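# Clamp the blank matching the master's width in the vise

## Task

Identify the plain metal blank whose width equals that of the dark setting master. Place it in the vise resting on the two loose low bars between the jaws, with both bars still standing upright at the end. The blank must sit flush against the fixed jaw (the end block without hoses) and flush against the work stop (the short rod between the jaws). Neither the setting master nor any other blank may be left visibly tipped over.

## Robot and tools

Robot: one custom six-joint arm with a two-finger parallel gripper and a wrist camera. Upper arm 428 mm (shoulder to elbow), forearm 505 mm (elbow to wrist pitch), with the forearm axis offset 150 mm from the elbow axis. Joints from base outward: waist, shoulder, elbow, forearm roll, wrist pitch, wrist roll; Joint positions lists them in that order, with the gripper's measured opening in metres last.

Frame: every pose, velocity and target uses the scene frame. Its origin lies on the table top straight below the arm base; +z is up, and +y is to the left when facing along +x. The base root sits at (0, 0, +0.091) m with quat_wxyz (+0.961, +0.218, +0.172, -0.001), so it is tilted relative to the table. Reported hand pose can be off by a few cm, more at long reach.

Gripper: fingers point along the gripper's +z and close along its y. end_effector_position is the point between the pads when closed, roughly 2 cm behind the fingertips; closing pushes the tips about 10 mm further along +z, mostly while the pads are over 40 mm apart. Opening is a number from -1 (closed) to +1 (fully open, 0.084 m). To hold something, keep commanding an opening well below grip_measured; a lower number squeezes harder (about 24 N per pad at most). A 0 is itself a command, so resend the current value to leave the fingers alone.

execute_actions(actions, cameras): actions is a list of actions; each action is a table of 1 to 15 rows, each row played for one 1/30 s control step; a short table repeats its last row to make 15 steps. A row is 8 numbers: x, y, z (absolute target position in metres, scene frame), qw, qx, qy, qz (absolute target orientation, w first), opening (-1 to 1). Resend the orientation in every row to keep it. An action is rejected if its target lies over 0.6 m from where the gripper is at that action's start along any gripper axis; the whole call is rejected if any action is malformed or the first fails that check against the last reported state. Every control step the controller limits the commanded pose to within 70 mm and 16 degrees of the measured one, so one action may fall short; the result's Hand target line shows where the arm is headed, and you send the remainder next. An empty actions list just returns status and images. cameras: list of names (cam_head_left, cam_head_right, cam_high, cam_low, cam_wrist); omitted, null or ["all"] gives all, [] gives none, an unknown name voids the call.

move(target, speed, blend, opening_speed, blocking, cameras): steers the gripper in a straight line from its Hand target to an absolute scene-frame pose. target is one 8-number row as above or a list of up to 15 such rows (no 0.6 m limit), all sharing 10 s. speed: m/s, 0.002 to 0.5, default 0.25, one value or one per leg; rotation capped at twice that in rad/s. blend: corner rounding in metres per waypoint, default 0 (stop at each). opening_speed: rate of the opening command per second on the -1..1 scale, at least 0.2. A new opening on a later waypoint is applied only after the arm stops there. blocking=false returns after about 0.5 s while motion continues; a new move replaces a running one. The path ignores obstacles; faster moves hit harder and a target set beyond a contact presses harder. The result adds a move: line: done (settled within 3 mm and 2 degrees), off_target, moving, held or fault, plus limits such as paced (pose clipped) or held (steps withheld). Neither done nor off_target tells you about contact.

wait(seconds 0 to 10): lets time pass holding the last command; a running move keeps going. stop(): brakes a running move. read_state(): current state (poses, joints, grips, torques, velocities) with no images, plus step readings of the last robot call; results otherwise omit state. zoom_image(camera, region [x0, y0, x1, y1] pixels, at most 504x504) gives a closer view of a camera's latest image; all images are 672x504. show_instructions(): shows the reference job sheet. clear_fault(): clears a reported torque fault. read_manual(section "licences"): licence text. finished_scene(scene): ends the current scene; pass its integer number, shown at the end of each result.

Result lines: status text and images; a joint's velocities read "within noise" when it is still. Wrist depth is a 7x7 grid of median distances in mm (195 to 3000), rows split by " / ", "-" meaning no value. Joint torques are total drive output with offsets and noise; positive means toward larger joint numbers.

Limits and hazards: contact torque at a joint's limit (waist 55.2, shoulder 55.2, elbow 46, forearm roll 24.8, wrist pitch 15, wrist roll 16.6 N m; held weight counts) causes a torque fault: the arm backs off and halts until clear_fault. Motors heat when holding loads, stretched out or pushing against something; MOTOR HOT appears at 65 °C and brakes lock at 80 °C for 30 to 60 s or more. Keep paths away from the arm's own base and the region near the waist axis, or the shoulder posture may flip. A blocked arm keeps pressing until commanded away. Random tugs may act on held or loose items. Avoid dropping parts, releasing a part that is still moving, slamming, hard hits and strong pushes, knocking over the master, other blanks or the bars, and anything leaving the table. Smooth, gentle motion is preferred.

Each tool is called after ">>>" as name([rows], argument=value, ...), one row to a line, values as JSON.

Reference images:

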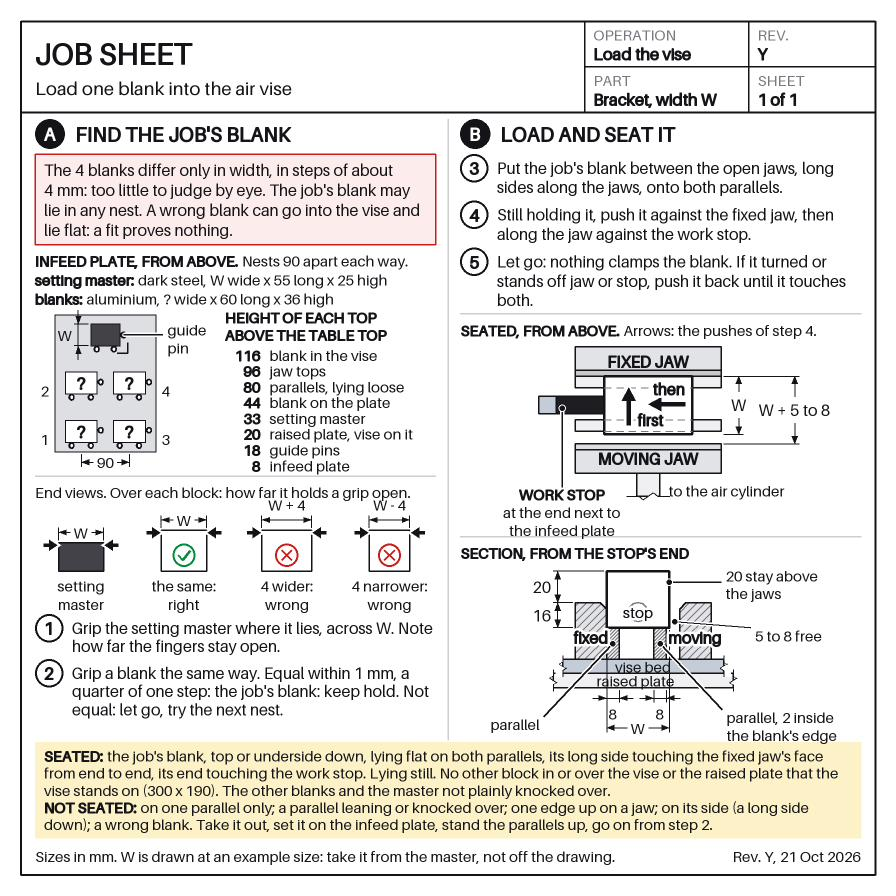

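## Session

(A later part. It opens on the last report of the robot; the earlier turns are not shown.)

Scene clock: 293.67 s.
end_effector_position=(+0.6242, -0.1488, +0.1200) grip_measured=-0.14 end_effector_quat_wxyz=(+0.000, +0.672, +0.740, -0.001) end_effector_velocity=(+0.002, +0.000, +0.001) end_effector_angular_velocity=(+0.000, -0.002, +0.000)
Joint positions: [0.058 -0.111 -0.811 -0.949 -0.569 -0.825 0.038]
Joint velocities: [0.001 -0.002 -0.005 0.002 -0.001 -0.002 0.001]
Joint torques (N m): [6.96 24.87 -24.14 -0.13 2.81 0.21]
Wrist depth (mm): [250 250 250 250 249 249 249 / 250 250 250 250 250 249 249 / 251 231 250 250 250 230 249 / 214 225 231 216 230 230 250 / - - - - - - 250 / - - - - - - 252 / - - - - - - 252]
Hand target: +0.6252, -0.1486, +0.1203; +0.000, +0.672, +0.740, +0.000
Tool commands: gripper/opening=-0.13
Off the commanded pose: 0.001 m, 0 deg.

>>> move([
  [0.6232, -0.1489, 0.1203, 0, 0.6724, 0.7402, 0, -0.13],
  [0.6232, -0.1489, 0.165, 0, 0.6724, 0.7402, 0, -0.13],
  [0.6262, -0.2059, 0.165, 0, 0.6724, 0.7402, 0, -0.13],
  [0.6262, -0.2059, 0.165, 0, 0.6724, 0.7402, 0, -1],
  [0.6262, -0.2059, 0.1205, 0, 0.6724, 0.7402, 0, -1],
], speed=[0.03,0.1,0.1,0.1,0.06], cameras=["cam_wrist"])

>>> move(target=[0.6245, -0.1900, 0.1205, 0, 0.6724, 0.7402, 0, -1], speed=0.015, cameras=["cam_wrist"])

>>> read_state()

Scene clock: 317.43 s.
Off the commanded pose: 0.000 m, 0 deg.
move: done
Images, in order: cam_wrist.

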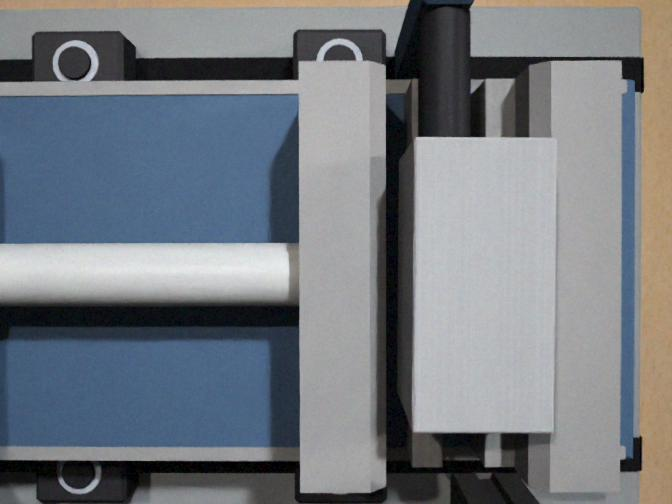

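Scene clock: 318.87 s.
Off the commanded pose: 0.002 m, 0 deg.
move: done
Images, in order: cam_wrist.

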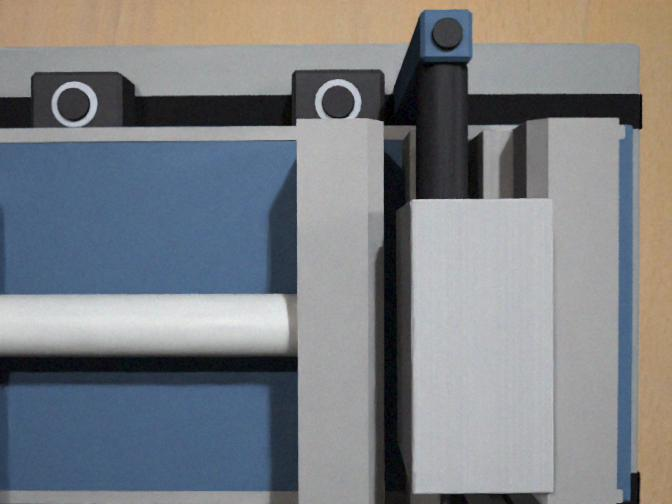

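Scene clock: 318.87 s.
end_effector_position=(+0.6250, -0.1917, +0.1211) grip_measured=-1.00 end_effector_quat_wxyz=(+0.001, +0.673, +0.740, -0.001)
Joint positions: [-0.02 -0.076 -0.816 -0.913 -0.551 -0.936 0]
Joint velocities: within noise
Joint torques (N m): [17.91 14.08 -3.19 3.36 7.11 0.18]
Wrist depth (mm): [251 251 251 250 250 250 249 / 216 231 231 215 - 230 230 / - - - - - - 250 / - - - - - - 252 / - - - - - - 252 / - - - - - - 252 / - - - - - - 253]
Hand target: +0.6245, -0.1900, +0.1205; +0.000, +0.672, +0.740, +0.000
Tool commands: gripper/opening=-1.0
Off the commanded pose: 0.002 m, 0 deg.

>>> move([
  [0.6262, -0.2059, 0.1205, 0, 0.6724, 0.7402, 0, -1],
  [0.627, -0.23, 0.25, 0, 0.6724, 0.7402, 0, -1],
], speed=[0.04,0.2])

>>> zoom_image(camera="cam_wrist", region=[330, 80, 580, 330])

Scene clock: 328.43 s.
Off the commanded pose: 0.000 m, 0 deg.
move: done

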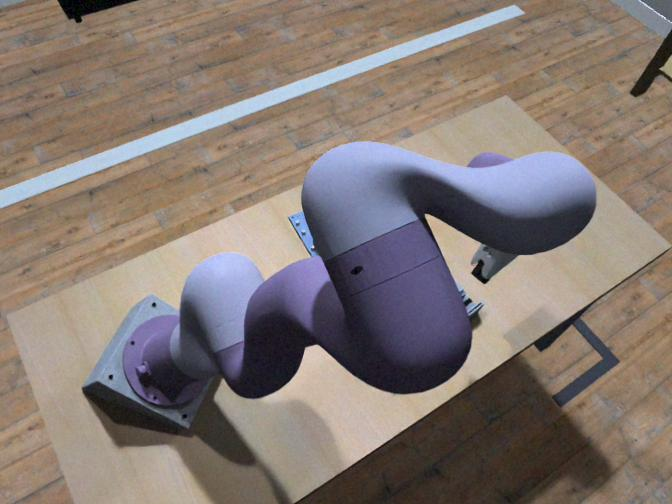

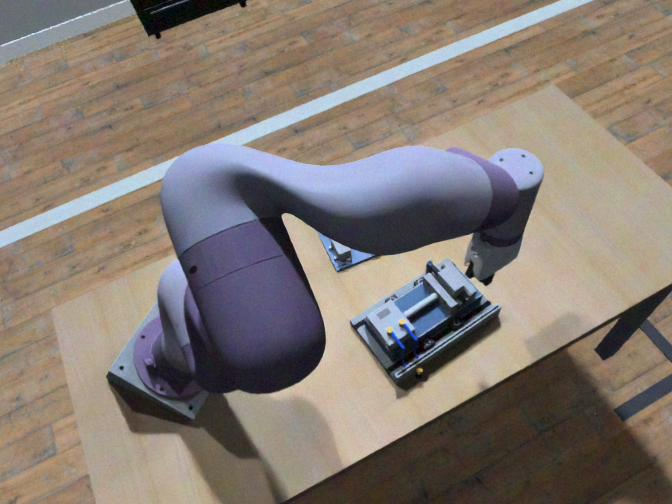

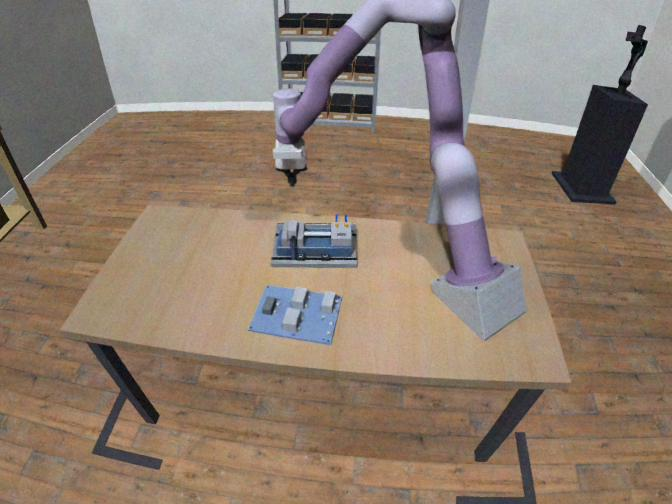

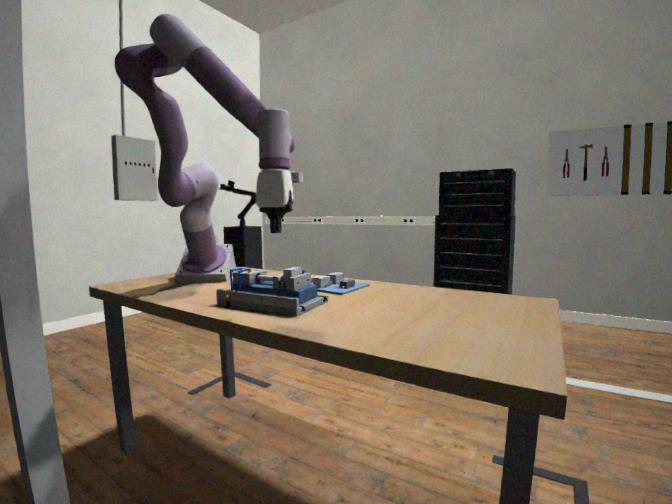

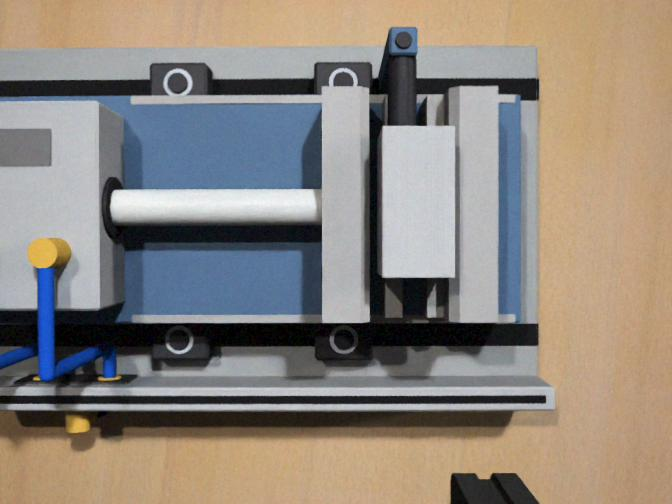

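Scaled by 2.016 from the camera's 672x504 image, which has a finer 960x720 frame.

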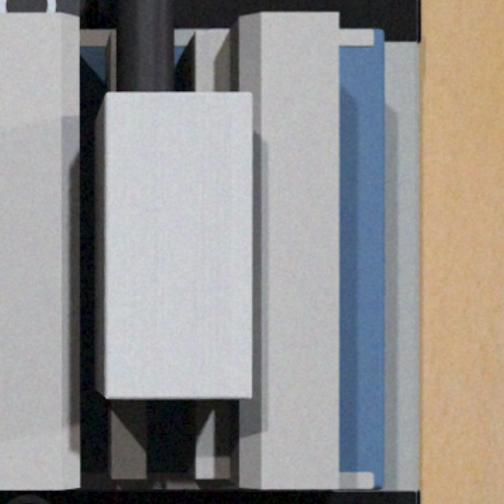

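>>> move([
  [0.6207, -0.1491, 0.165, 0, 0.6724, 0.7402, 0, -0.1],
  [0.6207, -0.1491, 0.1175, 0, 0.6724, 0.7402, 0, -0.1],
  [0.6265, -0.1485, 0.1175, 0, 0.6724, 0.7402, 0, -0.1],
], speed=[0.2,0.06,0.01], opening_speed=1, cameras=["cam_wrist"])

>>> read_state()

>>> zoom_image(camera="cam_wrist", region=[340, 290, 625, 504])

>>> move(target=[0.6220, -0.1490, 0.1175, 0, 0.6724, 0.7402, 0, -0.1], speed=0.006, cameras=["cam_wrist"])

>>> zoom_image(camera="cam_wrist", region=[340, 290, 625, 504])

Scene clock: 392.10 s.
Off the commanded pose: 0.001 m, 0 deg.
move: done
Images, in order: cam_wrist.

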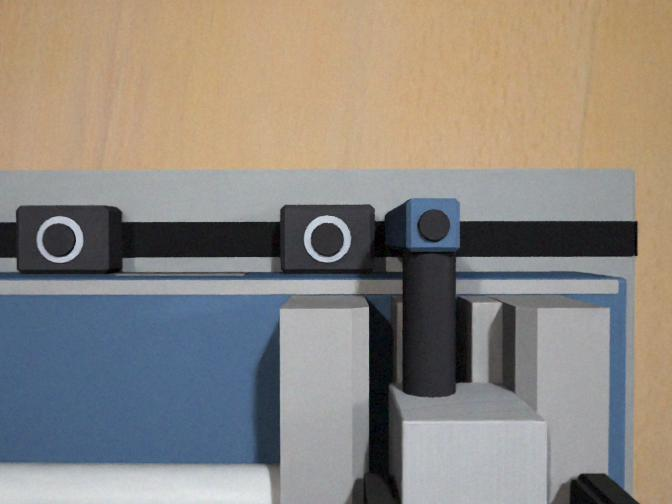

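Scene clock: 392.10 s.
end_effector_position=(+0.6251, -0.1487, +0.1171) grip_measured=-0.11 end_effector_quat_wxyz=(-0.001, +0.672, +0.740, -0.002) end_effector_velocity=(+0.001, +0.001, +0.000) end_effector_angular_velocity=(+0.001, +0.000, +0.000)
Joint positions: [0.056 -0.118 -0.815 -0.954 -0.566 -0.821 0.039]
Joint velocities: [0.001 -0.002 -0.002 0.002 0 -0.001 0.001]
Joint torques (N m): [7.26 25.55 -27.91 -0.22 4.12 0.14]
Wrist depth (mm): [247 248 247 246 246 246 246 / 248 247 247 247 247 246 246 / 248 228 247 247 247 246 247 / 212 227 228 213 227 227 247 / - - - - - - 247 / - - - - - - 248 / - - - - - - 248]
Hand target: +0.6265, -0.1485, +0.1175; +0.000, +0.672, +0.740, +0.000
Tool commands: gripper/opening=-0.1
Off the commanded pose: 0.001 m, 0 deg.

Scaled by 1.768 from the camera's 672x504 image, which has a finer 960x720 frame.

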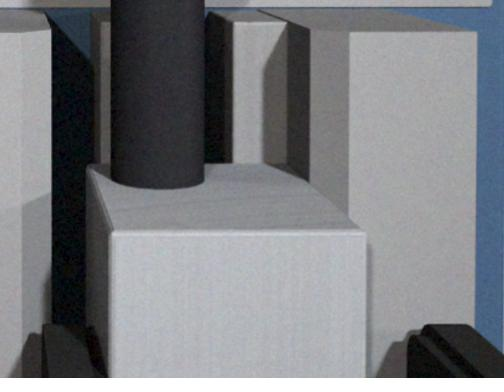

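Scene clock: 393.13 s.
Off the commanded pose: 0.000 m, 0 deg.
move: done
Images, in order: cam_wrist.

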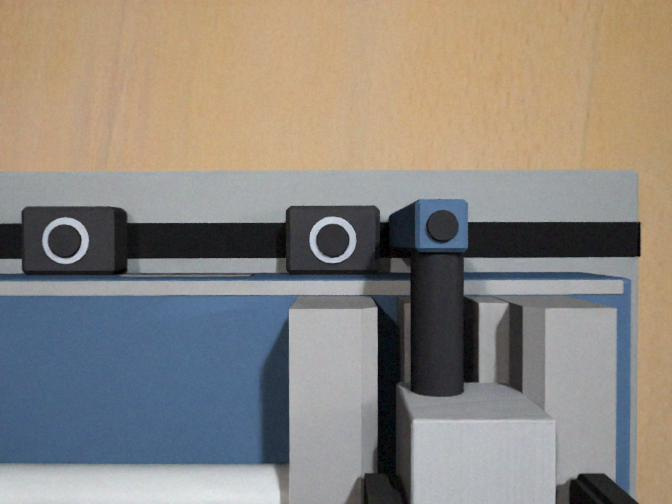

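Scaled by 1.768 from the camera's 672x504 image, which has a finer 960x720 frame.

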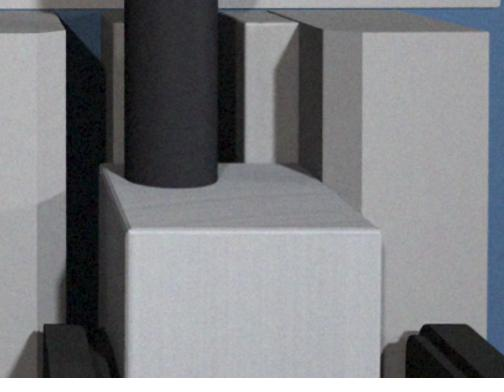

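>>> move([
  [0.6268, -0.1484, 0.1175, 0, 0.6724, 0.7402, 0, -0.1],
  [0.6264, -0.1444, 0.1175, 0, 0.6724, 0.7402, 0, -0.1],
  [0.6207, -0.1450, 0.1175, 0, 0.6724, 0.7402, 0, -0.1],
  [0.6207, -0.1450, 0.1175, 0, 0.6724, 0.7402, 0, 0.1],
  [0.6207, -0.1450, 0.17, 0, 0.6724, 0.7402, 0, 0.1],
  [0.627, -0.225, 0.22, 0, 0.6724, 0.7402, 0, 0.1],
], speed=[0.012,0.01,0.01,0.05,0.05,0.2], opening_speed=1, cameras=["cam_wrist"])

>>> zoom_image(camera="cam_wrist", region=[330, 80, 580, 330])

>>> read_state()

Scene clock: 412.53 s.
Off the commanded pose: 0.000 m, 0 deg.
move: done
Images, in order: cam_wrist.

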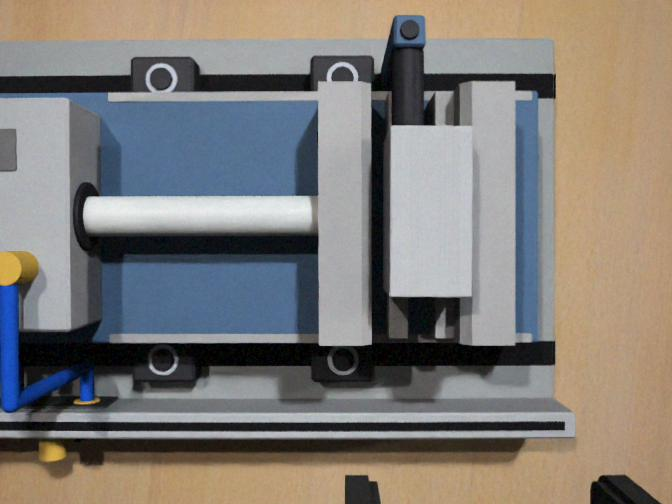

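Scaled by 2.016 from the camera's 672x504 image, which has a finer 960x720 frame.

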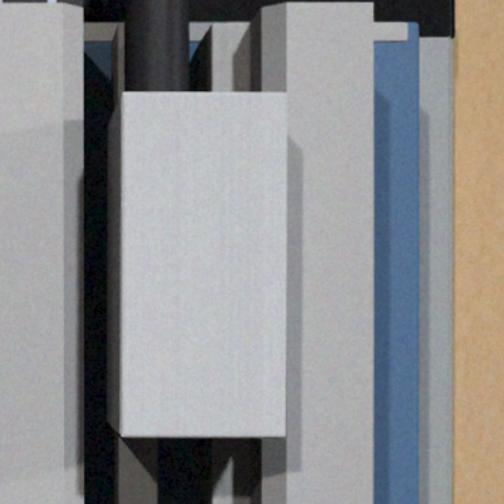

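Scene clock: 412.53 s.
end_effector_position=(+0.6270, -0.2249, +0.2199) grip_measured=+0.09 end_effector_quat_wxyz=(+0.000, +0.672, +0.740, +0.000)
Joint positions: [0.002 0.112 -0.837 -0.701 -0.707 -1.179 0.048]
Joint velocities: within noise
Joint torques (N m): [3.25 21.46 -22.52 0.75 0.16 0.06]
Wrist depth (mm): [332 330 330 330 329 348 349 / 276 290 290 254 254 329 349 / 255 291 290 254 234 329 350 / 255 292 291 254 234 330 351 / 275 291 291 291 271 332 351 / 303 316 328 316 327 332 351 / 353 353 353 353 352 352 351]
Hand target: +0.6270, -0.2250, +0.2200; +0.000, +0.672, +0.740, +0.000
Tool commands: gripper/opening=+0.1
Off the commanded pose: 0.000 m, 0 deg.

>>> finished_scene(scene=2)

The scene is finished: the task was done.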